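# Move one bottle from the cabinet upright onto the bench

## Task

Take a single bottle out of the cabinet and leave it standing upright on the bench. The other two bottles must remain inside the cabinet.

## Robot and tools

ROBOT. Two six-joint arms, left_arm and right_arm. Each rides a carriage on one shared floor track that runs along y at x = 0. left_rail carries left_arm and is always the +y carriage. right_rail carries right_arm. Each arm base sits at x = 0, y = its carriage position_m, z = 0.04 m, facing +x. left_arm's fingers can fold: grip with the outer quarter of the pads, because parts held nearer the palm may be held loosely or slip out. Fingers pushed tip-first into a surface also fold. right_arm's fingers are rigid.

FRAME. One fixed scene frame. The table top is z = 0, +z is up, +x points where the arms face, +y is to their left. The table starts at x = 0.17 m. Positions are in metres, quaternions are wxyz, velocities are in m/s and rad/s. end_effector_position is the point between the closed pads. Fingers point along the gripper's +z and close along its y. Fingertips reach about 33 mm past that point when the gap is 40 mm or less, and about 9 mm when fully open. A block sticks out about 10 cm toward the gripper's +x. Reported hand poses can be off by a few cm.

ROW FORMAT. A row is one flat list of 18 numbers in [-1, 1] covering both arms. The first nine belong to left_arm: six joint offsets (shoulder pan, shoulder lift, elbow, wrist 1, wrist 2, wrist 3), then gripper position, force_limit and speed. The last nine are the same for right_arm. The joint numbers are offsets from the Joint targets held when the call starts, not from the previous row. They are scaled: 1.0 = 1.481 rad for pan and lift, and 2.222 rad for the other four. Send 0 offsets to hold an arm. To leave a gripper unchanged, repeat its last three numbers, since a 0 there is a real command.

GRIPPER NUMBERS. Absolute, not offsets. position: +1 is open (140 mm), about -0.8 is where the pads touch, and -1 closes until blocked. force_limit runs from about 14 N at -1 to 58 N at +1. Faster closing (speed, about 30 to 250 mm/s) grips harder. force_limit and speed start at +1. After closing, check object_status: 2 means stopped on something while closing, which is a grip. 3 means it reached the commanded position or the pads met. 0 means moving and 1 means blocked while opening. position_measured is in counts: 3 is open, 230 is pads meeting.

TOOLS.
execute_actions {actions:[one action], cameras}. An action holds up to 15 rows, each lasting one 1/30 s step. steps is 1 to 450 (default 15). After the last row, arms keep heading for that row's target. until ends the action early on rail fields, e.g. {"left_rail":{"position_status":["!=","moving"]}} or {"all":{"status":"ended"}}. Numeric conditions need a comparison operator. An empty actions list returns images and the scene number.
move {target, speed, blend, stop_force, zero, blocking}. target is one 18-number row, or a list of up to 15 rows, all offsets from the same current Joint targets. speed is the peak joint speed in rad/s (0.01 to 3.14, default 0.5). blend is in rad. stop_force (4 to 120 N) ends an arm's path when its wrist feels that much push; use it with a low speed when approaching contact. Leave it out when moving away from a contact. The result gains a move: line reading done, off_target, held, fault, and so on.
wait {seconds 0 to 10}. stop halts a running move. zoom_image {camera, region [x0,y0,x1,y1]} uses pixel coordinates. zero_wrist_force {arm}. finished_scene {scene}: call it only once the bottle stands on the bench without being held.
Rails: put {"left_rail":{"position_m":...}} inside an action. Ranges are left -0.8 to 1.5 m and right -1.5 to 0.8 m. speed_m_s is 0.01 to 1 and acceleration_factor is 0.1 to 1. Follow it with an until on position_status. Keep the carriages at least 0.78 m apart. Let a carriage arrive before aiming its arm at a scene point.

LIMITS. Joint ranges: pan, lift and wrists ±6.283 rad, elbow ±3.142 rad. A call that goes more than 0.010 rad past a range is refused. Target speed is capped at 2.09 or 3.14 rad/s, so big motions may need several calls. Arm motion lags commands by about 0.2 s.

RESULT LINES. Joint positions, velocities and targets come as one block per arm: rail (m) first, then the six joints. Joint torques exclude the rail. Wrist force and torque are in the hand's own axes. Tool commands shows the gripper settings. Rail position_status can read moving, done, contact_stop, time_out, stopped, stopped_with_arm, stopped_for_other_arm or stopped_for_other_carriage. position_answer is taken or not_taken. Other lines to watch: joint sent to its limit, joint command not followed (the clearance check altered the command), MOTOR HOT, and fault messages.

AVOID. Never let the bottles or anything else fall off the table, and never set anything on the track or the metal strip. Don't tip the two remaining bottles or knock them out of the cabinet. A load of about 150 N (±25) or joint torque at its limit (wrist 50.7 N m, elbow 141, shoulders 310) stops the arm for 10 s. Don't let the arms touch each other, and don't close a gripper on the other arm. Avoid slams, drops, releasing a moving part, hard pushes and large leverage on the gripper. Long stretched holds heat the motors and can lock the brakes. Cameras: cam_high, cam_front, cam_side, cam_left_wrist, cam_right_wrist.

Each tool is called as name(argument=value, ...) on one line, values as JSON.

## Session

execute_actions(actions=[])

Scene clock: 0.00 s.
left_arm: end_effector_position=(+0.3563, +1.0667, +0.5790) position_measured=3 object_status=3 end_effector_quat_wxyz=(+0.000, +0.000, +1.000, +0.000) | right_arm: end_effector_position=(+0.3563, -1.0447, +0.5790) position_measured=3 object_status=3 end_effector_quat_wxyz=(+0.000, +0.000, +1.000, +0.000)
Joint positions: left_arm=[0.988 -0.28 -2.157 1.821 -1.235 -1.571 -0.281] | right_arm=[-1.123 -0.28 -2.157 1.821 -1.235 -1.571 -0.28]
Joint velocities: within noise
Joint torques (N m): no reading
Wrist force (N): no reading
Wrist torque (N m): no reading
Wrist force, peak (N): no reading
Joint targets: left_arm=[0.988 -0.280 -2.157 1.821 -1.235 -1.571 -0.281] | right_arm=[-1.123 -0.280 -2.157 1.821 -1.235 -1.571 -0.280]
Tool commands: left_gripper/position=+1.0 left_gripper/force_limit=+1.0 left_gripper/speed=+1.0 right_gripper/position=+1.0 right_gripper/force_limit=+1.0 right_gripper/speed=+1.0
left_rail: position_m=0.988 position_status=done
right_rail: position_m=-1.123 position_status=done
camera_calibration:
cam_left_wrist: T_world_to_cam=[[-0.160845, 0.986937, -0.00922935, -0.99687], [0.921928, 0.153576, 0.355616, -0.697097], [0.352388, 0.0486901, -0.934587, 0.537254], [0, 0, 0, 1]] pos_world=[0.29301, 1.06475, 0.740809]
cam_right_wrist: T_world_to_cam=[[0.0733101, 0.993779, 0.0838415, 0.963588], [0.953619, -0.0944604, 0.28581, -0.599075], [0.291951, 0.0590001, -0.954612, 0.696621], [0, 0, 0, 1]] pos_world=[0.297269, -1.05528, 0.755435]

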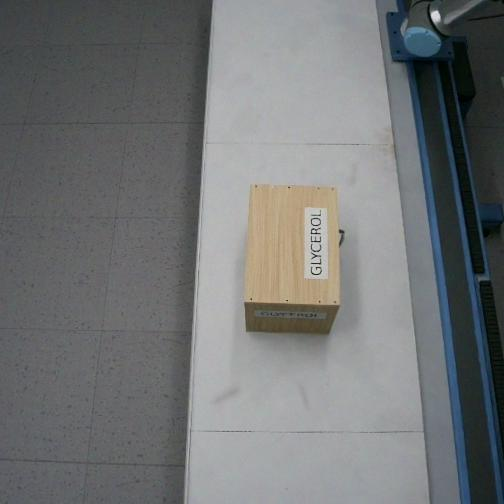

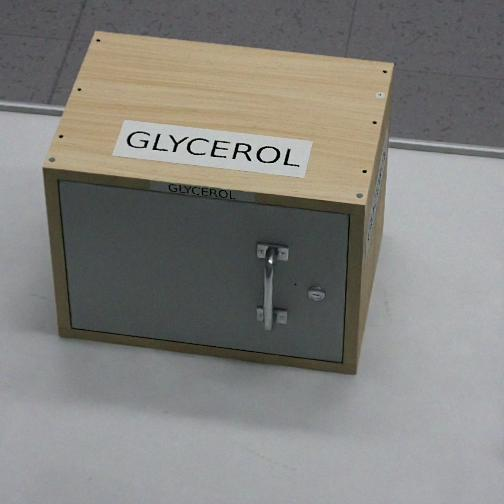

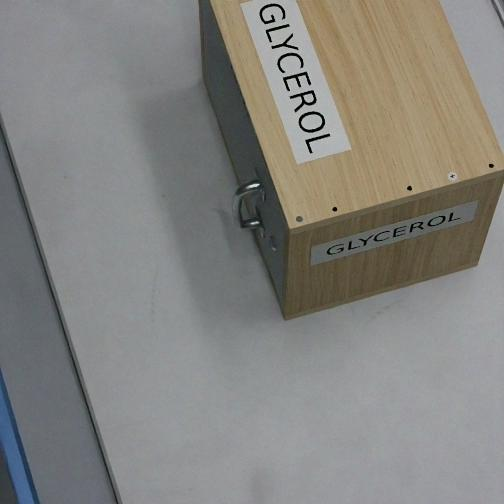

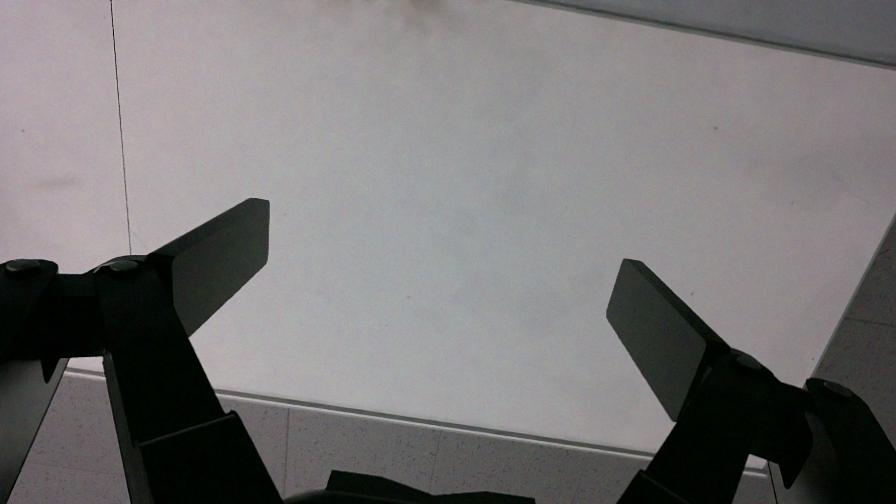

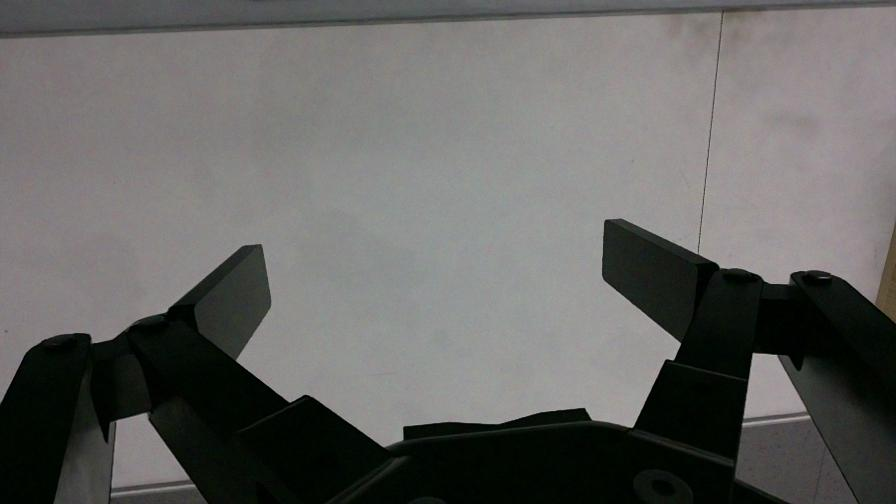

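execute_actions(actions=[{"right_rail":{"position_m":-0.543,"acceleration_factor":0.5},"steps":150,"until":{"right_rail":{"position_status":["!=","moving"]}}}])

move(target=[0,0,0,0,0,0,1,1,1, -0.081,0.079,-0.9545,-0.1643,0.257,0.0995,-0.157,0,-1], speed=0.8)

move(target=[0,0,0,0,0,0,1,1,1, -0.4995,0.0534,-0.9064,-0.1838,0.6692,0.027,-0.157,0,-1], speed=0.7, cameras=["cam_right_wrist","cam_front","cam_side"])

Scene clock: 28.73 s.
left_arm: end_effector_position=(+0.3563, +1.0667, +0.5790) position_measured=3 object_status=3 end_effector_quat_wxyz=(+0.000, +0.000, +1.000, +0.000) | right_arm: end_effector_position=(+0.3563, -0.4644, +0.5790) position_measured=3 object_status=3 end_effector_quat_wxyz=(+0.000, +0.000, +1.000, +0.000)
Joint positions: left_arm=[0.988 -0.28 -2.157 1.821 -1.235 -1.571 -0.281] | right_arm=[-0.543 -0.28 -2.157 1.821 -1.235 -1.571 -0.281]
Joint torques (N m): left_arm=[-0.7 -0.1 -48.47 -4.72 -0.18 0.24] | right_arm=[0.15 2.69 -49.72 -5.04 -0.35 0]
Wrist force (N): left_arm=[-0.1 0.3 0.0] | right_arm=[0.0 0.3 0.1]
Wrist torque (N m): left_arm=[0.06 0.03 0.00] | right_arm=[0.08 -0.01 0.00]
Wrist force, peak (N): left_arm=[-0.2 0.5 0.0] | right_arm=[-0.2 -1.5 0.1]
Joint targets: left_arm=[0.988 -0.280 -2.157 1.821 -1.235 -1.571 -0.281] | right_arm=[-0.543 -0.280 -2.157 1.821 -1.235 -1.571 -0.280]
Tool commands: left_gripper/position=+1.0 left_gripper/force_limit=+1.0 left_gripper/speed=+1.0 right_gripper/position=+1.0 right_gripper/force_limit=+1.0 right_gripper/speed=+1.0
left_rail: position_m=0.988 position_status=done
right_rail: position_m=-0.543 position_status=done

Scene clock: 32.07 s.
left_arm: end_effector_position=(+0.3563, +1.0667, +0.5790) position_measured=3 object_status=3 end_effector_quat_wxyz=(+0.000, +0.000, +1.000, +0.000) | right_arm: end_effector_position=(-0.3760, +0.0052, +1.4669) position_measured=149 object_status=3 end_effector_quat_wxyz=(+0.890, -0.196, +0.401, -0.099)
Joint positions: left_arm=[0.988 -0.28 -2.157 1.821 -1.235 -1.571 -0.281] | right_arm=[-0.543 -0.4 -2.04 -0.3 -1.6 -1 -0.059]
Joint torques (N m): left_arm=[1.56 2.95 -48.01 -4.64 0.12 -0.24] | right_arm=[-18.17 86.05 21.91 -1.83 0.68 3.4]
Wrist force (N): left_arm=[-0.1 0.0 0.1] | right_arm=[0.9 3.5 -3.4]
Wrist torque (N m): left_arm=[0.00 0.03 0.00] | right_arm=[0.21 -0.68 -0.65]
Wrist force, peak (N): left_arm=[-0.4 0.3 -0.1] | right_arm=[-0.8 6.6 -7.4]
Joint targets: left_arm=[0.988 -0.280 -2.157 1.821 -1.235 -1.571 -0.281] | right_arm=[-0.543 -0.400 -2.040 -0.300 -1.600 -1.000 -0.059]
left_rail: position_m=0.988 position_status=done
right_rail: position_m=-0.543 position_status=done
move: done

Scene clock: 35.60 s.
left_arm: end_effector_position=(+0.3563, +1.0667, +0.5790) position_measured=3 object_status=3 end_effector_quat_wxyz=(+0.000, +0.000, +1.000, +0.000) | right_arm: end_effector_position=(+0.3000, -0.0578, +0.1499) position_measured=149 object_status=3 end_effector_quat_wxyz=(+0.020, +0.707, -0.020, +0.707)
Joint positions: left_arm=[0.988 -0.28 -2.157 1.821 -1.235 -1.571 -0.281] | right_arm=[-0.543 -1.14 -1.961 -2.314 -2.008 0.487 0.001]
Joint torques (N m): left_arm=[0.79 0.71 -48.44 -4.62 0.02 0.11] | right_arm=[-18.15 67.81 6.42 -4.26 1.72 3.48]
Wrist force (N): left_arm=[-0.1 0.2 0.1] | right_arm=[-1.8 0.2 0.0]
Wrist torque (N m): left_arm=[0.05 0.03 0.00] | right_arm=[-0.29 0.07 -0.09]
Wrist force, peak (N): left_arm=[0.0 0.4 -0.4] | right_arm=[-2.8 4.7 3.0]
Joint targets: left_arm=[0.988 -0.280 -2.157 1.821 -1.235 -1.571 -0.281] | right_arm=[-0.543 -1.140 -1.961 -2.314 -2.008 0.487 0.001]
left_rail: position_m=0.988 position_status=done
right_rail: position_m=-0.543 position_status=done
move: done
camera_calibration:
cam_right_wrist: T_world_to_cam=[[-0.139965, -0.98738, -0.0741032, -0.00392279], [-0.279993, 0.111253, -0.953534, 0.23822], [0.949744, -0.112713, -0.292031, -0.0614003], [0, 0, 0, 1]] pos_world=[0.124466, -0.0372966, 0.20893]
Images, in order (width x height): cam_front 504x504, cam_side 504x504, cam_right_wrist 896x504.

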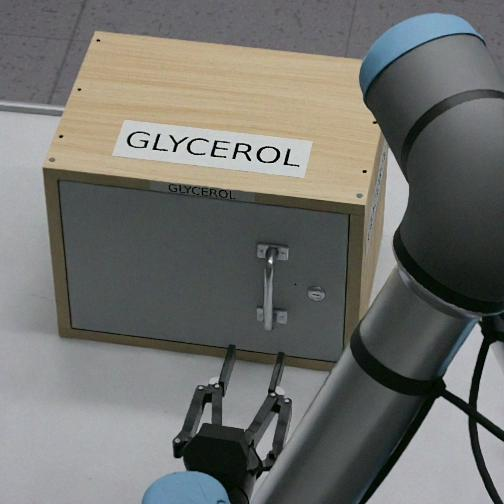

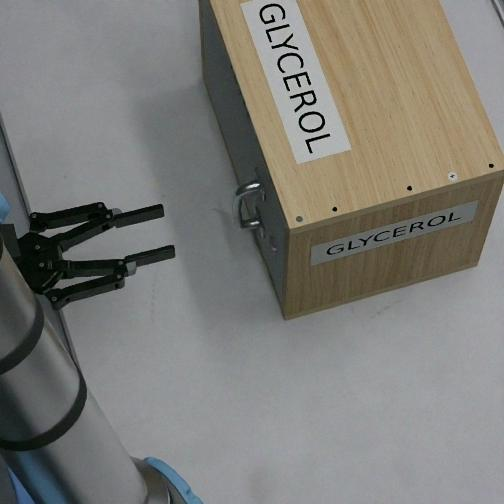

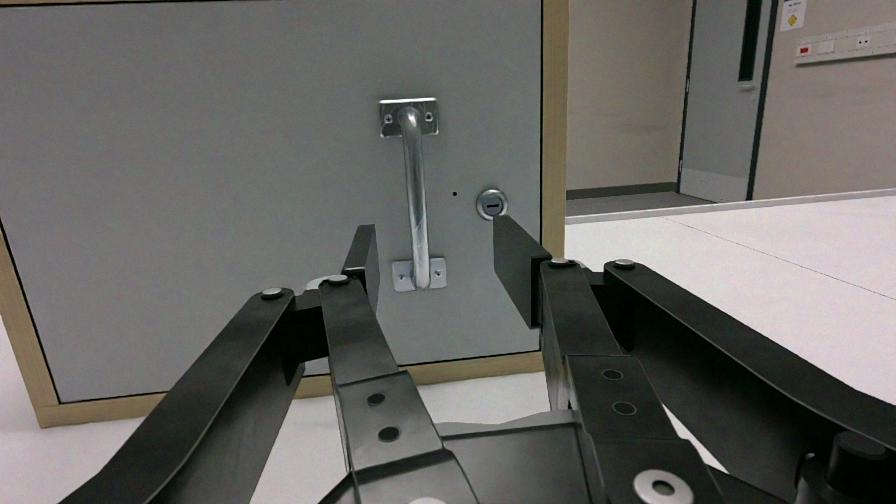

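execute_actions(actions=[{"right_rail":{"position_m":-0.538,"speed_m_s":0.1},"steps":60,"until":{"right_rail":{"position_status":["!=","moving"]}}}])

move(target=[0,0,0,0,0,0,1,1,1, -0.1391,0.0020,-0.0025,0.0011,-0.0929,-0.0005,-0.157,0,-1], speed=0.12, stop_force=12, cameras=["cam_right_wrist","cam_side"])

zoom_image(camera="cam_side", region=[180, 150, 300, 270])

Scene clock: 44.80 s.
left_arm: end_effector_position=(+0.3563, +1.0667, +0.5790) position_measured=3 object_status=3 end_effector_quat_wxyz=(+0.000, +0.000, +1.000, +0.000) | right_arm: end_effector_position=(+0.3000, -0.0529, +0.1499) position_measured=149 object_status=3 end_effector_quat_wxyz=(+0.020, +0.707, -0.020, +0.707)
Joint positions: left_arm=[0.988 -0.28 -2.157 1.821 -1.235 -1.571 -0.281] | right_arm=[-0.538 -1.14 -1.961 -2.314 -2.008 0.487 0.001]
Joint torques (N m): left_arm=[0.79 1.32 -48.88 -4.37 -0.18 0.12] | right_arm=[-19.19 61.45 10.86 -4.59 1.06 3.22]
Wrist force (N): left_arm=[-0.1 0.3 0.0] | right_arm=[-1.7 -0.4 -0.3]
Wrist torque (N m): left_arm=[0.06 0.03 0.00] | right_arm=[-0.41 0.06 -0.09]
Wrist force, peak (N): left_arm=[-0.5 0.1 0.0] | right_arm=[-2.3 -0.6 -0.5]
Joint targets: left_arm=[0.988 -0.280 -2.157 1.821 -1.235 -1.571 -0.281] | right_arm=[-0.538 -1.140 -1.961 -2.314 -2.008 0.487 0.001]
Tool commands: left_gripper/position=+1.0 left_gripper/force_limit=+1.0 left_gripper/speed=+1.0 right_gripper/position=-0.157 right_gripper/force_limit=+0.0 right_gripper/speed=-1.0
left_rail: position_m=0.988 position_status=done
right_rail: position_m=-0.538 speed_m_s=0.10 position_status=done

Scene clock: 47.50 s.
left_arm: end_effector_position=(+0.3563, +1.0667, +0.5790) position_measured=3 object_status=3 end_effector_quat_wxyz=(+0.000, +0.000, +1.000, +0.000) | right_arm: end_effector_position=(+0.4048, -0.0581, +0.1500) position_measured=149 object_status=3 end_effector_quat_wxyz=(+0.020, +0.707, -0.020, +0.707)
Joint positions: left_arm=[0.988 -0.28 -2.157 1.821 -1.235 -1.571 -0.281] | right_arm=[-0.538 -1.346 -1.958 -2.319 -2.006 0.281 -0.001]
Joint torques (N m): left_arm=[-0.1 -0.43 -48.29 -4.52 -0.02 0.18] | right_arm=[-17.88 68.34 5.43 1.44 -2.07 -3.64]
Wrist force (N): left_arm=[-0.1 0.3 -0.1] | right_arm=[-1.8 -0.4 -0.4]
Wrist torque (N m): left_arm=[0.07 0.03 0.00] | right_arm=[-0.42 0.06 0.10]
Wrist force, peak (N): left_arm=[-0.4 0.5 -0.3] | right_arm=[-2.4 -0.7 -0.1]
Joint targets: left_arm=[0.988 -0.280 -2.157 1.821 -1.235 -1.571 -0.281] | right_arm=[-0.538 -1.346 -1.958 -2.319 -2.006 0.281 -0.001]
left_rail: position_m=0.988 position_status=done
right_rail: position_m=-0.538 speed_m_s=0.10 position_status=done
move: done
camera_calibration:
cam_right_wrist: T_world_to_cam=[[-0.139764, -0.98751, -0.0727319, 0.0101187], [-0.280012, 0.109871, -0.953689, 0.267679], [0.949768, -0.112925, -0.29187, -0.160985], [0, 0, 0, 1]] pos_world=[0.229266, -0.0375973, 0.209032]
Images, in order (width x height): cam_side 504x504, cam_right_wrist 896x504.

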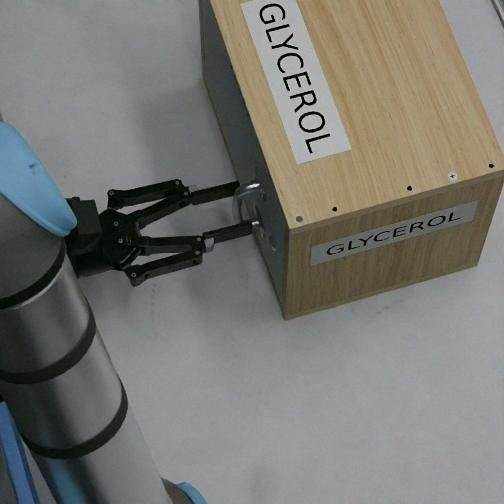

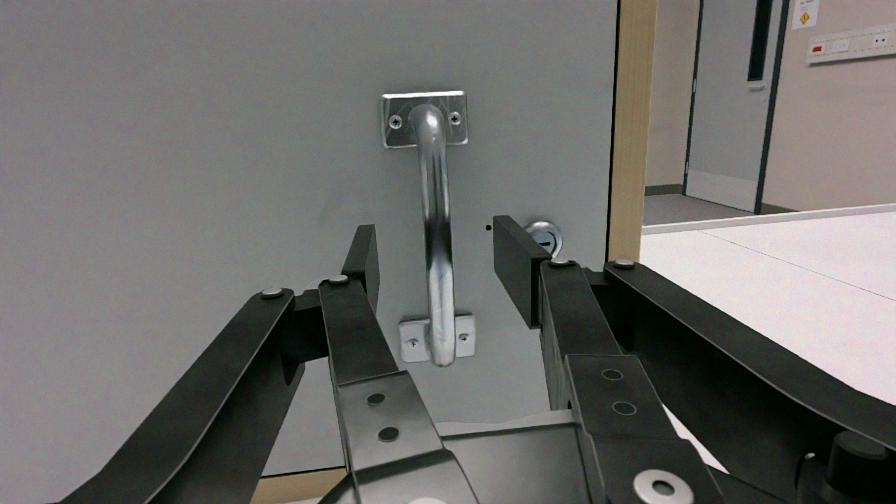

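Scaled by 4.200.

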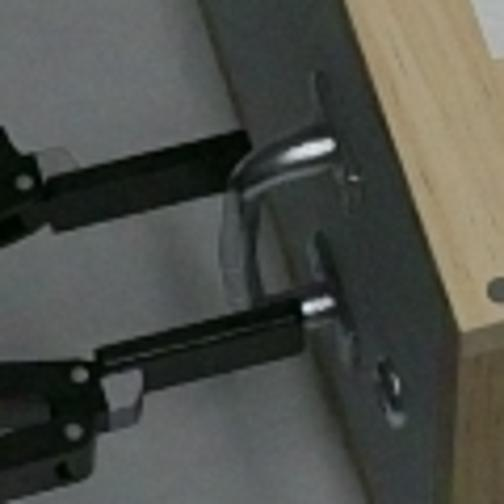

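execute_actions(actions=[{"rows":[[0,0,0,0,0,0,1,1,1, 0,0,0,0,0,0,-1,0,-1]],"steps":75}])

move(target=[[0,0,0,0,0,0,1,1,1, 0.0069,-0.0080,0.0099,-0.0047,0.0186,0,-1,0,-1],[0,0,0,0,0,0,1,1,1, 0.0207,-0.0312,0.0406,-0.0199,0.0670,0,-1,0,-1]], speed=0.05, blend=[0.01,0], stop_force=60, cameras=["cam_right_wrist","cam_front"])

Scene clock: 56.77 s.
left_arm: end_effector_position=(+0.3563, +1.0667, +0.5790) position_measured=3 object_status=3 end_effector_quat_wxyz=(+0.000, +0.000, +1.000, +0.000) | right_arm: end_effector_position=(+0.4048, -0.0582, +0.1500) position_measured=214 object_status=2 end_effector_quat_wxyz=(+0.020, +0.707, -0.020, +0.707)
Joint positions: left_arm=[0.988 -0.28 -2.157 1.821 -1.235 -1.571 -0.281] | right_arm=[-0.538 -1.346 -1.958 -2.319 -2.006 0.281 -0.001]
Joint torques (N m): left_arm=[-0.25 -1.52 -48.39 -4.19 -0.21 -0.07] | right_arm=[-11.44 67.57 33.6 1.29 -5.99 -3.59]
Wrist force (N): left_arm=[-0.1 0.1 0.1] | right_arm=[-0.8 11.5 -11.3]
Wrist torque (N m): left_arm=[0.02 0.01 0.00] | right_arm=[-0.57 0.13 0.04]
Wrist force, peak (N): left_arm=[-0.3 0.4 0.2] | right_arm=[-0.7 11.8 -11.4]
Joint targets: left_arm=[0.988 -0.280 -2.157 1.821 -1.235 -1.571 -0.281] | right_arm=[-0.538 -1.346 -1.958 -2.319 -2.006 0.281 -0.001]
left_rail: position_m=0.988 position_status=done
right_rail: position_m=-0.538 speed_m_s=0.10 position_status=done

Scene clock: 60.57 s.
left_arm: end_effector_position=(+0.3563, +1.0667, +0.5790) position_measured=3 object_status=3 end_effector_quat_wxyz=(+0.000, +0.000, +1.000, +0.000) | right_arm: end_effector_position=(+0.3726, -0.0494, +0.1498) position_measured=214 object_status=2 end_effector_quat_wxyz=(+0.062, +0.704, -0.061, +0.704)
Joint positions: left_arm=[0.988 -0.28 -2.157 1.821 -1.235 -1.571 -0.281] | right_arm=[-0.538 -1.316 -2.004 -2.229 -2.05 0.43 -0.001]
Joint torques (N m): left_arm=[1.59 -1 -48.2 -4.44 -0.05 0.07] | right_arm=[18.67 47.76 29.65 -3.23 3 -3.2]
Wrist force (N): left_arm=[0.2 0.3 0.0] | right_arm=[7.4 -3.7 2.5]
Wrist torque (N m): left_arm=[0.07 -0.03 0.01] | right_arm=[-0.31 0.30 0.07]
Wrist force, peak (N): left_arm=[-0.4 0.4 0.0] | right_arm=[9.6 16.3 0.5]
Joint targets: left_arm=[0.988 -0.280 -2.157 1.821 -1.235 -1.571 -0.281] | right_arm=[-0.538 -1.316 -2.004 -2.229 -2.050 0.430 -0.001]
left_rail: position_m=0.988 position_status=done
right_rail: position_m=-0.538 speed_m_s=0.10 position_status=done
move: done
camera_calibration:
cam_right_wrist: T_world_to_cam=[[-0.255218, -0.964162, -0.0724991, 0.0583015], [-0.265065, 0.141879, -0.953735, 0.253539], [0.929841, -0.224194, -0.291776, -0.127506], [0, 0, 0, 1]] pos_world=[0.200645, -0.00834598, 0.208833]
Images, in order (width x height): cam_front 504x504, cam_right_wrist 896x504.

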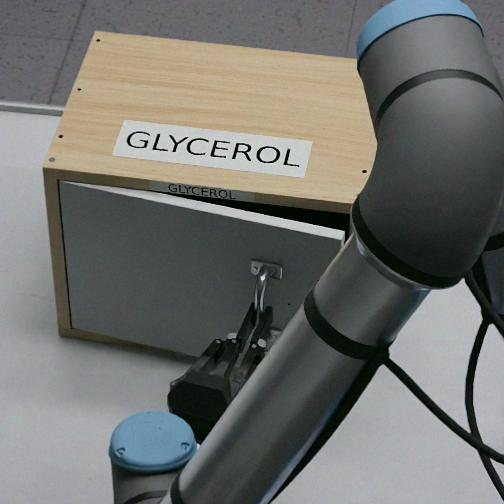

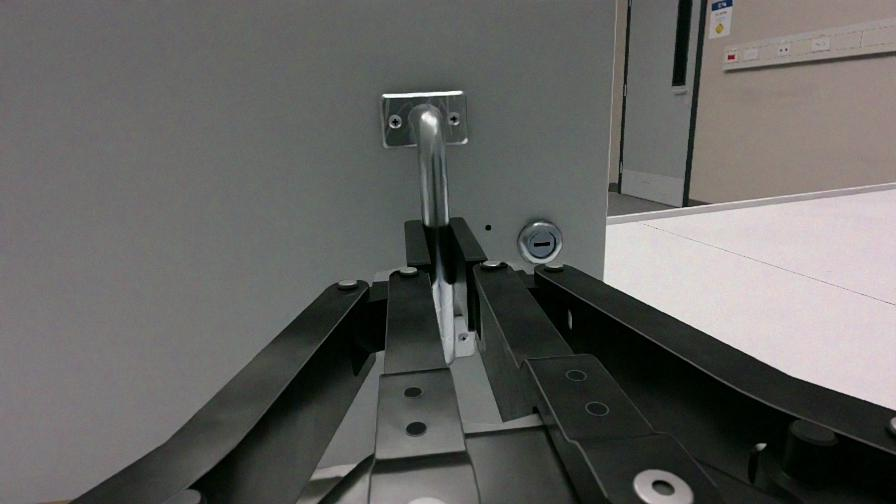

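move(target=[[0,0,0,0,0,0,1,1,1, 0.0103,-0.0518,0.0685,-0.0340,0.0854,0,-1,0,-1],[0,0,0,0,0,0,1,1,1, 0.0039,-0.1088,0.1446,-0.0720,0.1597,0,-1,0,-1],[0,0,0,0,0,0,1,1,1, -0.0141,-0.1701,0.2267,-0.1134,0.2263,0,-1,0,-1],[0,0,0,0,0,0,1,1,1, -0.0391,-0.2350,0.3141,-0.1575,0.2882,0,-1,0,-1],[0,0,0,0,0,0,1,1,1, -0.0697,-0.3045,0.4081,-0.2052,0.3464,0,-1,0,-1],[0,0,0,0,0,0,1,1,1, -0.0950,-0.3593,0.4824,-0.2429,0.3884,0,-1,0,-1],[0,0,0,0,0,0,1,1,1, -0.1216,-0.4195,0.5642,-0.2846,0.4296,0,-1,0,-1]], speed=0.2, blend=[0.03,0.03,0.03,0.03,0.03,0.03,0], stop_force=60, cameras=["cam_high","cam_side"])

execute_actions(actions=[{"rows":[[0,0,0,0,0,0,1,1,1, 0,0,0,0,0,0,-0.157,0,-1]],"steps":60}], cameras=["cam_right_wrist"])

Scene clock: 73.37 s.
left_arm: end_effector_position=(+0.3563, +1.0667, +0.5790) position_measured=3 object_status=3 end_effector_quat_wxyz=(+0.000, +0.000, +1.000, +0.000) | right_arm: end_effector_position=(+0.1835, +0.1882, +0.1500) position_measured=214 object_status=2 end_effector_quat_wxyz=(+0.431, +0.561, -0.430, +0.561)
Joint positions: left_arm=[0.988 -0.28 -2.157 1.821 -1.235 -1.571 -0.281] | right_arm=[-0.538 -1.496 -2.625 -0.976 -2.683 1.384 -0.001]
Joint torques (N m): left_arm=[0.39 -0.4 -48.88 -4.29 -0.11 -0.26] | right_arm=[-8.88 105.6 50.53 -2.17 6.44 -1.74]
Wrist force (N): left_arm=[-0.1 0.1 0.1] | right_arm=[9.1 -13.2 4.2]
Wrist torque (N m): left_arm=[0.02 0.01 0.00] | right_arm=[-0.37 0.40 0.20]
Wrist force, peak (N): left_arm=[-0.5 0.3 -0.2] | right_arm=[12.3 -13.5 4.7]
Joint targets: left_arm=[0.988 -0.280 -2.157 1.821 -1.235 -1.571 -0.281] | right_arm=[-0.538 -1.496 -2.625 -0.976 -2.683 1.384 -0.001]
left_rail: position_m=0.988 position_status=done
right_rail: position_m=-0.538 speed_m_s=0.10 position_status=done
move: done
Images, in order (width x height): cam_high 504x504, cam_side 504x504.

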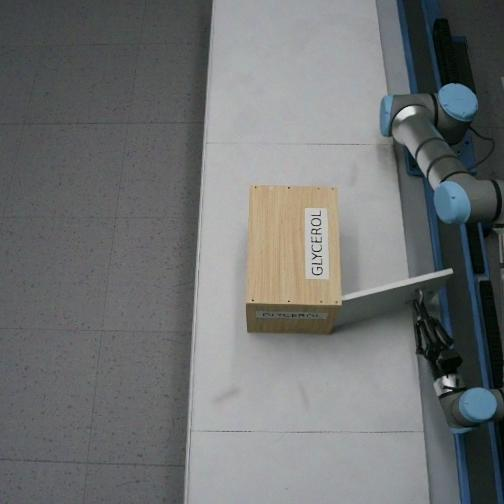

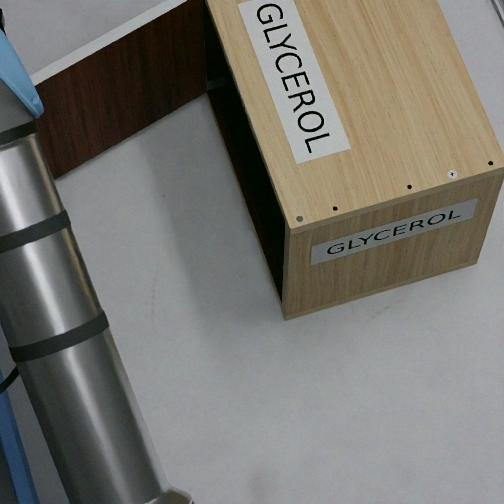

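Scene clock: 75.57 s.
left_arm: end_effector_position=(+0.3563, +1.0667, +0.5790) position_measured=3 object_status=3 end_effector_quat_wxyz=(+0.000, +0.000, +1.000, +0.000) | right_arm: end_effector_position=(+0.1835, +0.1882, +0.1500) position_measured=149 object_status=3 end_effector_quat_wxyz=(+0.431, +0.561, -0.430, +0.561)
Joint positions: left_arm=[0.988 -0.28 -2.157 1.821 -1.235 -1.571 -0.281] | right_arm=[-0.538 -1.496 -2.625 -0.976 -2.683 1.384 -0.001]
Joint torques (N m): left_arm=[0.46 -0.45 -48.87 -3.99 -0.1 0.01] | right_arm=[-4.45 134.74 39.96 -1.05 -2.04 -1.87]
Wrist force (N): left_arm=[-0.3 0.1 0.0] | right_arm=[-1.2 -0.2 0.1]
Wrist torque (N m): left_arm=[0.02 0.06 0.00] | right_arm=[-0.37 -0.07 0.11]
Wrist force, peak (N): left_arm=[-0.1 0.5 0.0] | right_arm=[8.1 -14.8 4.0]
Joint targets: left_arm=[0.988 -0.280 -2.157 1.821 -1.235 -1.571 -0.281] | right_arm=[-0.538 -1.496 -2.625 -0.976 -2.683 1.384 -0.001]
left_rail: position_m=0.988 position_status=done
right_rail: position_m=-0.538 speed_m_s=0.10 position_status=done
camera_calibration:
cam_right_wrist: T_world_to_cam=[[-0.981719, -0.175903, -0.0727053, 0.224163], [0.0168971, 0.299932, -0.953811, 0.0884019], [0.189585, -0.937603, -0.291477, 0.371612], [0, 0, 0, 1]] pos_world=[0.14812, 0.36134, 0.208933]
Images, in order (width x height): cam_right_wrist 896x504.

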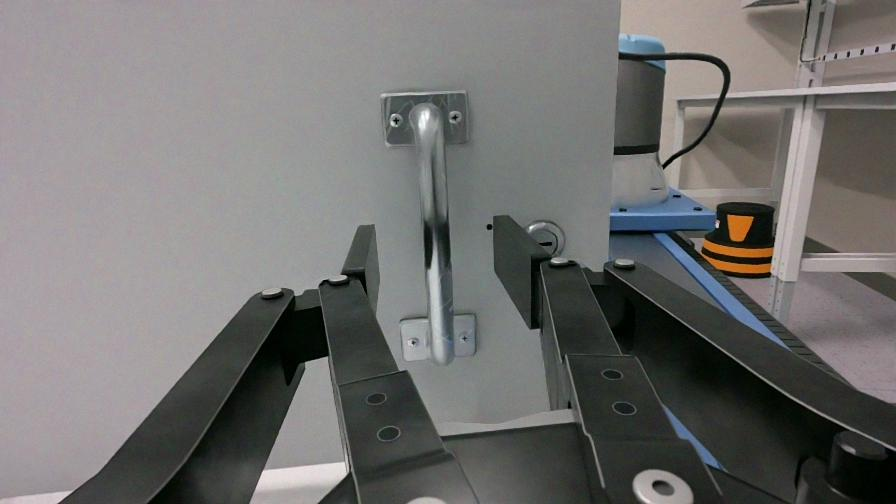

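execute_actions(actions=[{"right_rail":{"position_m":-0.438,"speed_m_s":0.1,"acceleration_factor":0.3},"steps":150,"until":{"right_rail":{"position_status":["!=","moving"]}}}])

move(target=[[0,0,0,0,0,0,1,1,1, 0,0.1872,0.0530,-0.1774,0,0,-0.157,0,-1],[0,0,0,0,0,0,1,1,1, 0.4551,0.8231,-0.4649,-0.0833,-0.2853,0,-0.157,0,-1]], speed=0.45, blend=[0.05,0])

execute_actions(actions=[{"right_rail":{"position_m":-0.538,"speed_m_s":0.3,"acceleration_factor":0.4},"steps":150,"until":{"right_rail":{"position_status":["!=","moving"]}}}])

move(target=[0,0,0,0,0,0,1,1,1, -0.2147,-0.3747,-0.1373,0.3870,-0.1184,0,1,0,0], speed=0.4, cameras=["cam_right_wrist","cam_front"])

zoom_image(camera="cam_right_wrist", region=[0, 50, 504, 450])

zoom_image(camera="cam_front", region=[50, 180, 360, 370])

Scene clock: 86.77 s.
left_arm: end_effector_position=(+0.3563, +1.0667, +0.5790) position_measured=3 object_status=3 end_effector_quat_wxyz=(+0.000, +0.000, +1.000, +0.000) | right_arm: end_effector_position=(+0.1835, +0.2882, +0.1500) position_measured=149 object_status=3 end_effector_quat_wxyz=(+0.431, +0.561, -0.430, +0.561)
Joint positions: left_arm=[0.988 -0.28 -2.157 1.821 -1.235 -1.571 -0.281] | right_arm=[-0.438 -1.496 -2.625 -0.976 -2.683 1.384 -0.001]
Joint torques (N m): left_arm=[1.43 0.16 -48.24 -4.38 -0.25 -0.21] | right_arm=[3.52 128.09 32.03 -1.4 -1.78 -1.11]
Wrist force (N): left_arm=[-0.2 0.3 -0.1] | right_arm=[-1.3 -0.5 0.0]
Wrist torque (N m): left_arm=[0.06 0.04 0.01] | right_arm=[-0.43 -0.04 0.11]
Wrist force, peak (N): left_arm=[-0.5 0.3 -0.2] | right_arm=[-1.9 -0.1 0.5]
Joint targets: left_arm=[0.988 -0.280 -2.157 1.821 -1.235 -1.571 -0.281] | right_arm=[-0.438 -1.496 -2.625 -0.976 -2.683 1.384 -0.001]
Tool commands: left_gripper/position=+1.0 left_gripper/force_limit=+1.0 left_gripper/speed=+1.0 right_gripper/position=-0.157 right_gripper/force_limit=+0.0 right_gripper/speed=-1.0
left_rail: position_m=0.988 position_status=done
right_rail: position_m=-0.438 speed_m_s=0.10 position_status=done

Scene clock: 90.77 s.
left_arm: end_effector_position=(+0.3563, +1.0667, +0.5790) position_measured=3 object_status=3 end_effector_quat_wxyz=(+0.000, +0.000, +1.000, +0.000) | right_arm: end_effector_position=(+0.1617, +0.0097, +0.5509) position_measured=149 object_status=3 end_effector_quat_wxyz=(+0.000, +0.707, -0.001, +0.707)
Joint positions: left_arm=[0.988 -0.28 -2.157 1.821 -1.235 -1.571 -0.281] | right_arm=[-0.438 -0.822 -1.406 -2.008 -2.868 0.75 -0.001]
Joint torques (N m): left_arm=[-2.4 -2.75 -48.83 -4.51 0.04 -0.32] | right_arm=[15.57 39.94 29.37 0.2 -2.33 -0.48]
Wrist force (N): left_arm=[-0.2 0.0 0.1] | right_arm=[-1.7 -0.3 0.7]
Wrist torque (N m): left_arm=[0.00 0.04 0.00] | right_arm=[-0.37 0.07 0.11]
Wrist force, peak (N): left_arm=[-0.3 0.4 -0.2] | right_arm=[-6.0 -0.5 0.2]
Joint targets: left_arm=[0.988 -0.280 -2.157 1.821 -1.235 -1.571 -0.281] | right_arm=[-0.438 -0.822 -1.406 -2.009 -2.868 0.750 -0.001]
left_rail: position_m=0.988 position_status=done
right_rail: position_m=-0.438 speed_m_s=0.10 position_status=done
move: done

Scene clock: 92.03 s.
left_arm: end_effector_position=(+0.3563, +1.0667, +0.5790) position_measured=3 object_status=3 end_effector_quat_wxyz=(+0.000, +0.000, +1.000, +0.000) | right_arm: end_effector_position=(+0.1617, -0.0903, +0.5509) position_measured=149 object_status=3 end_effector_quat_wxyz=(+0.000, +0.707, +0.000, +0.707)
Joint positions: left_arm=[0.988 -0.28 -2.157 1.821 -1.235 -1.571 -0.281] | right_arm=[-0.538 -0.822 -1.406 -2.009 -2.868 0.75 -0.001]
Joint torques (N m): left_arm=[-0.15 -1.27 -48.16 -4.52 -0.46 -0.14] | right_arm=[14.31 29.43 34.78 -0.65 -1.12 -0.6]
Wrist force (N): left_arm=[-0.1 -0.1 0.0] | right_arm=[-1.6 -0.2 0.4]
Wrist torque (N m): left_arm=[-0.02 0.02 0.01] | right_arm=[-0.34 0.04 0.11]
Wrist force, peak (N): left_arm=[0.0 0.5 -0.1] | right_arm=[-1.3 -2.1 0.3]
Joint targets: left_arm=[0.988 -0.280 -2.157 1.821 -1.235 -1.571 -0.281] | right_arm=[-0.538 -0.822 -1.406 -2.009 -2.868 0.750 -0.001]
Tool commands: left_gripper/position=+1.0 left_gripper/force_limit=+1.0 left_gripper/speed=+1.0 right_gripper/position=-0.157 right_gripper/force_limit=+0.0 right_gripper/speed=-1.0
left_rail: position_m=0.988 position_status=done
right_rail: position_m=-0.538 speed_m_s=0.30 position_status=done

Scene clock: 94.73 s.
left_arm: end_effector_position=(+0.3563, +1.0667, +0.5790) position_measured=3 object_status=3 end_effector_quat_wxyz=(+0.000, +0.000, +1.000, +0.000) | right_arm: end_effector_position=(+0.2996, -0.0524, +0.1497) position_measured=3 object_status=3 end_effector_quat_wxyz=(+0.020, +0.707, -0.020, +0.707)
Joint positions: left_arm=[0.988 -0.28 -2.157 1.821 -1.235 -1.571 -0.281] | right_arm=[-0.538 -1.14 -1.961 -2.314 -2.008 0.487 -0.001]
Joint torques (N m): left_arm=[1.93 -2.93 -48.46 -4.36 -0.48 -0.06] | right_arm=[-19.18 47.69 5.08 1.05 -2.3 -0.02]
Wrist force (N): left_arm=[-0.3 0.4 -0.1] | right_arm=[-1.4 -0.6 0.6]
Wrist torque (N m): left_arm=[0.08 0.06 0.00] | right_arm=[-0.47 0.04 0.11]
Wrist force, peak (N): left_arm=[0.0 0.1 0.5] | right_arm=[-3.3 0.3 1.3]
Joint targets: left_arm=[0.988 -0.280 -2.157 1.821 -1.235 -1.571 -0.281] | right_arm=[-0.538 -1.140 -1.961 -2.314 -2.008 0.487 -0.001]
left_rail: position_m=0.988 position_status=done
right_rail: position_m=-0.538 speed_m_s=0.30 position_status=done
move: done
camera_calibration:
cam_right_wrist: T_world_to_cam=[[-0.139534, -0.987502, -0.0732813, 0.00101822], [-0.280252, 0.110362, -0.953561, 0.237434], [0.949731, -0.112517, -0.292149, -0.0604202], [0, 0, 0, 1]] pos_world=[0.124066, -0.0319966, 0.208831]
Images, in order (width x height): cam_front 504x504, cam_right_wrist 896x504.

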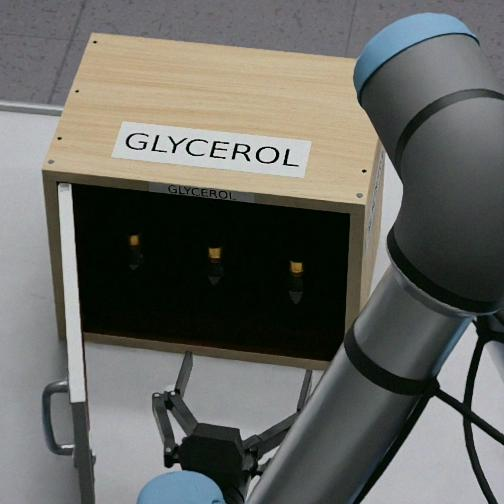

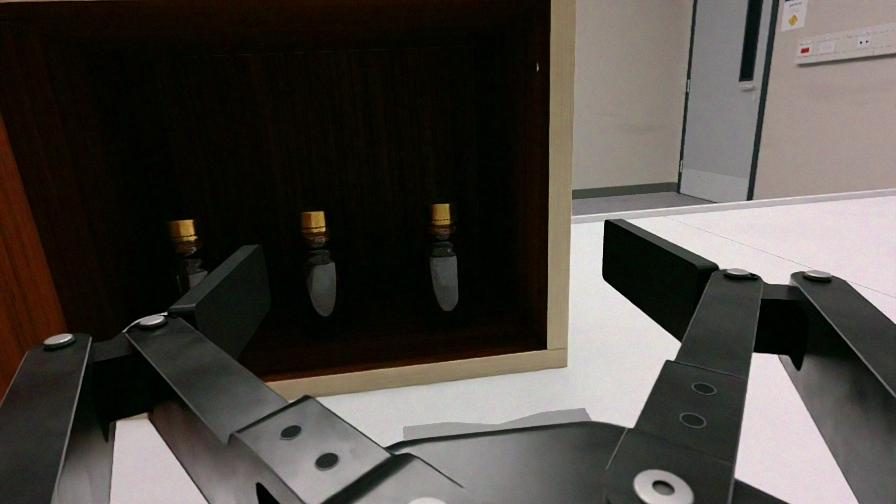

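Scaled by 1.000.

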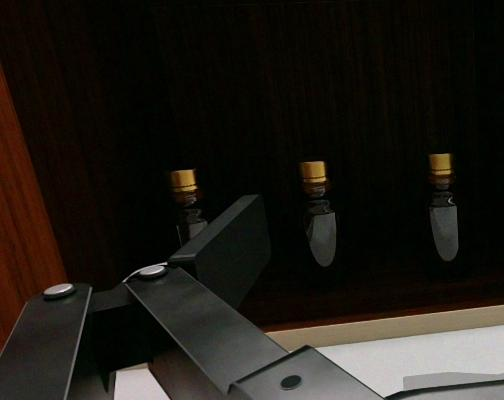

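Scaled by 1.626.

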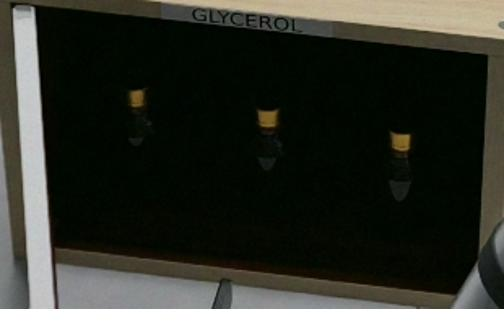

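execute_actions(actions=[{"right_rail":{"position_m":-0.543,"speed_m_s":0.1},"steps":60,"until":{"right_rail":{"position_status":["!=","moving"]}}}])

move(target=[0,0,0,0,0,0,1,1,1, -0.0725,-0.0866,-0.0413,0.0989,-0.0736,0.0005,0.17,0,0], speed=0.2, cameras=["cam_right_wrist","cam_side"])

zoom_image(camera="cam_right_wrist", region=[280, 100, 600, 340])

Scene clock: 108.37 s.
left_arm: end_effector_position=(+0.3563, +1.0667, +0.5790) position_measured=3 object_status=3 end_effector_quat_wxyz=(+0.000, +0.000, +1.000, +0.000) | right_arm: end_effector_position=(+0.2997, -0.0575, +0.1497) position_measured=3 object_status=3 end_effector_quat_wxyz=(+0.020, +0.707, -0.020, +0.707)
Joint positions: left_arm=[0.988 -0.28 -2.157 1.821 -1.235 -1.571 -0.281] | right_arm=[-0.543 -1.14 -1.961 -2.314 -2.008 0.487 -0.001]
Joint torques (N m): left_arm=[0.03 -3.54 -48.87 -4.6 -0.34 -0.32] | right_arm=[-17.61 53.56 11.48 -0.21 -0.9 -0.07]
Wrist force (N): left_arm=[-0.3 0.2 0.2] | right_arm=[-1.4 -0.9 0.2]
Wrist torque (N m): left_arm=[0.04 0.07 0.00] | right_arm=[-0.54 0.02 0.12]
Wrist force, peak (N): left_arm=[-0.3 0.2 0.4] | right_arm=[-1.4 -2.1 0.0]
Joint targets: left_arm=[0.988 -0.280 -2.157 1.821 -1.235 -1.571 -0.281] | right_arm=[-0.543 -1.140 -1.961 -2.314 -2.008 0.487 -0.001]
Tool commands: left_gripper/position=+1.0 left_gripper/force_limit=+1.0 left_gripper/speed=+1.0 right_gripper/position=+1.0 right_gripper/force_limit=+0.0 right_gripper/speed=+0.0
left_rail: position_m=0.988 position_status=done
right_rail: position_m=-0.543 speed_m_s=0.10 position_status=done

Scene clock: 109.97 s.
left_arm: end_effector_position=(+0.3563, +1.0667, +0.5790) position_measured=3 object_status=3 end_effector_quat_wxyz=(+0.000, +0.000, +1.000, +0.000) | right_arm: end_effector_position=(+0.3698, -0.0827, +0.0749) position_measured=108 object_status=3 end_effector_quat_wxyz=(+0.000, +0.707, +0.000, +0.707)
Joint positions: left_arm=[0.988 -0.28 -2.157 1.821 -1.235 -1.571 -0.281] | right_arm=[-0.543 -1.247 -2.089 -2.405 -1.788 0.324 0.001]
Joint torques (N m): left_arm=[-0.76 -1.66 -48.64 -4.14 -0.41 -0.18] | right_arm=[-17.91 48.82 -3.38 2.26 -2.48 3.33]
Wrist force (N): left_arm=[-0.2 0.2 -0.1] | right_arm=[-1.3 -0.2 0.5]
Wrist torque (N m): left_arm=[0.04 0.04 0.01] | right_arm=[-0.38 -0.03 -0.11]
Wrist force, peak (N): left_arm=[-0.3 0.4 0.1] | right_arm=[-2.3 0.0 1.2]
Joint targets: left_arm=[0.988 -0.280 -2.157 1.821 -1.235 -1.571 -0.281] | right_arm=[-0.543 -1.247 -2.089 -2.405 -1.788 0.324 0.001]
left_rail: position_m=0.988 position_status=done
right_rail: position_m=-0.543 speed_m_s=0.10 position_status=done
move: done
camera_calibration:
cam_right_wrist: T_world_to_cam=[[-0.0839788, -0.993708, -0.0741126, -0.0455894], [-0.285825, 0.0952716, -0.953534, 0.189884], [0.954595, -0.0588934, -0.292028, -0.149823], [0, 0, 0, 1]] pos_world=[0.193465, -0.0722166, 0.13393]
Images, in order (width x height): cam_side 504x504, cam_right_wrist 896x504.

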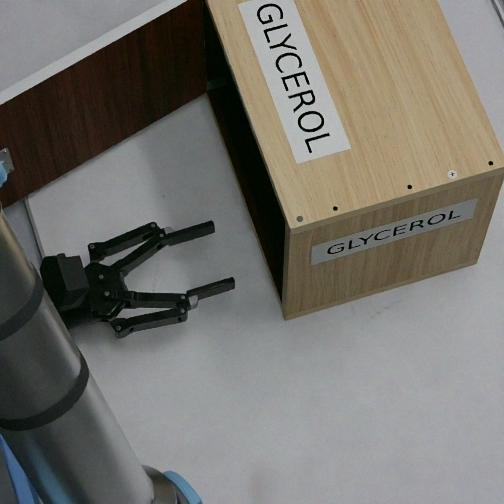

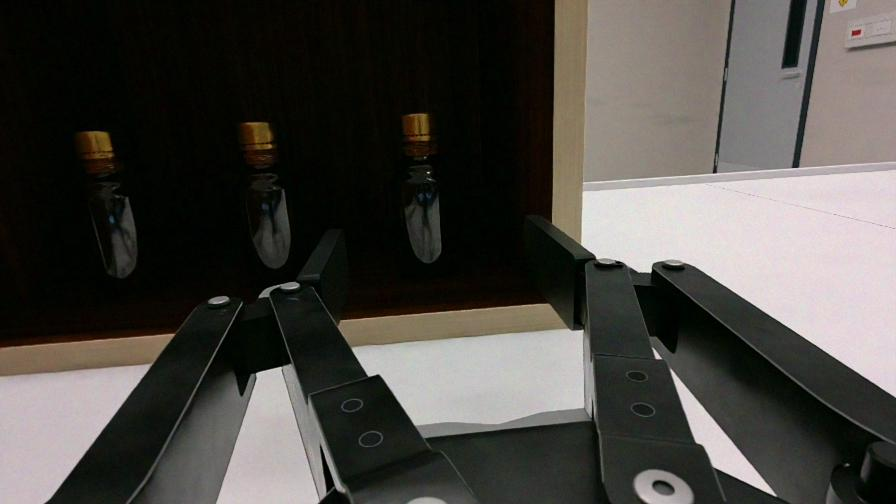

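Scaled by 1.575.

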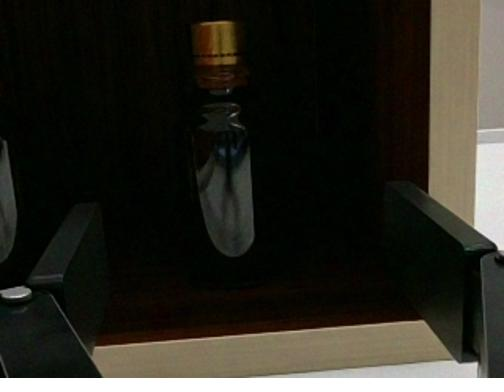

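move(target=[[0,0,0,0,0,0,1,1,1, -0.1217,-0.0047,0.0101,-0.0075,-0.0812,0,0.17,0,0],[0,0,0,0,0,0,1,1,1, -0.2395,-0.0149,0.0315,-0.0222,-0.1597,0,0.17,0,0]], speed=0.12, blend=[0.03,0], stop_force=8, cameras=["cam_right_wrist"])

Scene clock: 119.80 s.
left_arm: end_effector_position=(+0.3563, +1.0667, +0.5790) position_measured=3 object_status=3 end_effector_quat_wxyz=(+0.000, +0.000, +1.000, +0.000) | right_arm: end_effector_position=(+0.5291, -0.0835, +0.0746) position_measured=108 object_status=3 end_effector_quat_wxyz=(+0.000, +0.707, +0.000, +0.707)
Joint positions: left_arm=[0.988 -0.28 -2.157 1.821 -1.235 -1.571 -0.281] | right_arm=[-0.543 -1.602 -2.111 -2.335 -1.837 -0.031 0.001]
Joint torques (N m): left_arm=[-0.11 -3.4 -48.21 -4.32 -0.6 -0.06] | right_arm=[-17.63 51.02 25.64 -2.85 -2.3 3.44]
Wrist force (N): left_arm=[-0.2 0.2 0.0] | right_arm=[-1.4 -0.1 0.2]
Wrist torque (N m): left_arm=[0.06 0.04 0.01] | right_arm=[-0.35 -0.03 -0.09]
Wrist force, peak (N): left_arm=[-0.3 0.4 0.2] | right_arm=[-2.2 -0.8 0.3]
Joint targets: left_arm=[0.988 -0.280 -2.157 1.821 -1.235 -1.571 -0.281] | right_arm=[-0.543 -1.602 -2.111 -2.335 -1.837 -0.031 0.001]
left_rail: position_m=0.988 position_status=done
right_rail: position_m=-0.543 speed_m_s=0.10 position_status=done
move: done
camera_calibration:
cam_right_wrist: T_world_to_cam=[[-0.0838613, -0.993822, -0.0726928, -0.0331696], [-0.285762, 0.0938707, -0.953692, 0.235095], [0.954624, -0.0592051, -0.291869, -0.302072], [0, 0, 0, 1]] pos_world=[0.352765, -0.0729174, 0.133632]
Images, in order (width x height): cam_right_wrist 896x504.

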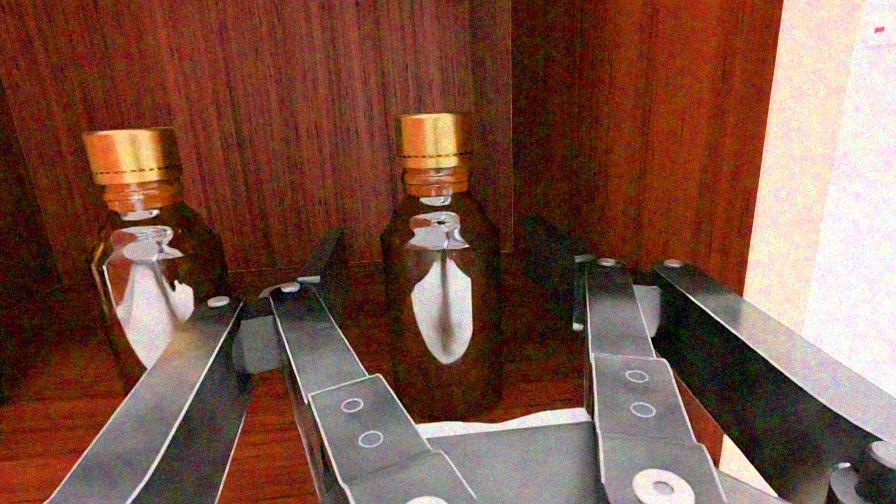

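execute_actions(actions=[{"rows":[[0,0,0,0,0,0,1,1,1, 0,0,0,0,0,0,-1,-0.8,-1]],"steps":90}])

move(target=[0,0,0,0,0,0,1,1,1, 0,0.0365,-0.0006,-0.0239,0,0,-1,-0.8,-1], speed=0.05, cameras=["cam_right_wrist"])

Scene clock: 129.03 s.
left_arm: end_effector_position=(+0.3563, +1.0667, +0.5790) position_measured=3 object_status=3 end_effector_quat_wxyz=(+0.000, +0.000, +1.000, +0.000) | right_arm: end_effector_position=(+0.5291, -0.0835, +0.0746) position_measured=161 object_status=2 end_effector_quat_wxyz=(+0.000, +0.707, +0.000, +0.707)
Joint positions: left_arm=[0.988 -0.28 -2.157 1.821 -1.235 -1.571 -0.281] | right_arm=[-0.543 -1.602 -2.111 -2.335 -1.837 -0.031 0.001]
Joint torques (N m): left_arm=[0.39 -3.94 -49.38 -4.54 0.02 -0.57] | right_arm=[-18.43 52.86 24.63 -0.78 -2.21 3.58]
Wrist force (N): left_arm=[-0.1 0.2 0.1] | right_arm=[-0.3 0.3 -0.8]
Wrist torque (N m): left_arm=[0.04 0.02 0.01] | right_arm=[-0.35 -0.07 -0.13]
Wrist force, peak (N): left_arm=[0.0 0.4 0.4] | right_arm=[-1.8 -0.7 0.4]
Joint targets: left_arm=[0.988 -0.280 -2.157 1.821 -1.235 -1.571 -0.281] | right_arm=[-0.543 -1.602 -2.111 -2.335 -1.837 -0.031 0.001]
left_rail: position_m=0.988 position_status=done
right_rail: position_m=-0.543 speed_m_s=0.10 position_status=done

Scene clock: 130.47 s.
left_arm: end_effector_position=(+0.3563, +1.0667, +0.5790) position_measured=3 object_status=3 end_effector_quat_wxyz=(+0.000, +0.000, +1.000, +0.000) | right_arm: end_effector_position=(+0.5291, -0.0835, +0.0995) position_measured=161 object_status=2 end_effector_quat_wxyz=(+0.000, +0.707, +0.000, +0.707)
Joint positions: left_arm=[0.988 -0.28 -2.157 1.821 -1.235 -1.571 -0.281] | right_arm=[-0.543 -1.602 -2.058 -2.337 -1.89 -0.031 0.001]
Joint torques (N m): left_arm=[0.02 -2.44 -48.56 -4.33 -0.45 -0.31] | right_arm=[-16.01 72.42 2.22 -2.58 -1.87 3.41]
Wrist force (N): left_arm=[-0.2 0.1 0.0] | right_arm=[-4.1 -0.2 0.4]
Wrist torque (N m): left_arm=[0.01 0.05 0.00] | right_arm=[-0.37 -0.02 -0.09]
Wrist force, peak (N): left_arm=[-0.4 0.4 0.3] | right_arm=[-4.4 -0.3 -0.2]
Joint targets: left_arm=[0.988 -0.280 -2.157 1.821 -1.235 -1.571 -0.281] | right_arm=[-0.543 -1.602 -2.057 -2.337 -1.890 -0.031 0.001]
left_rail: position_m=0.988 position_status=done
right_rail: position_m=-0.543 speed_m_s=0.10 position_status=done
move: done
camera_calibration:
cam_right_wrist: T_world_to_cam=[[-0.083872, -0.993845, -0.0723748, -0.031408], [-0.285784, 0.0935702, -0.953715, 0.258833], [0.954617, -0.0593064, -0.291873, -0.294809], [0, 0, 0, 1]] pos_world=[0.352765, -0.0729177, 0.158533]
Images, in order (width x height): cam_right_wrist 896x504.

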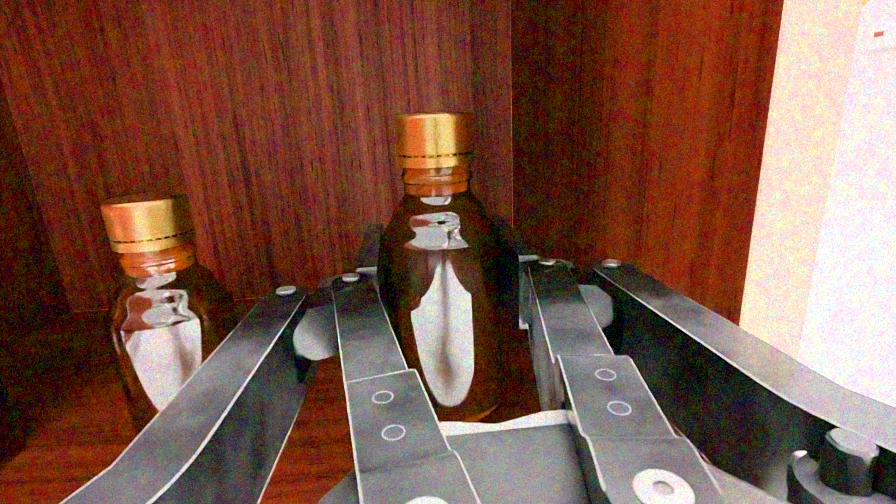

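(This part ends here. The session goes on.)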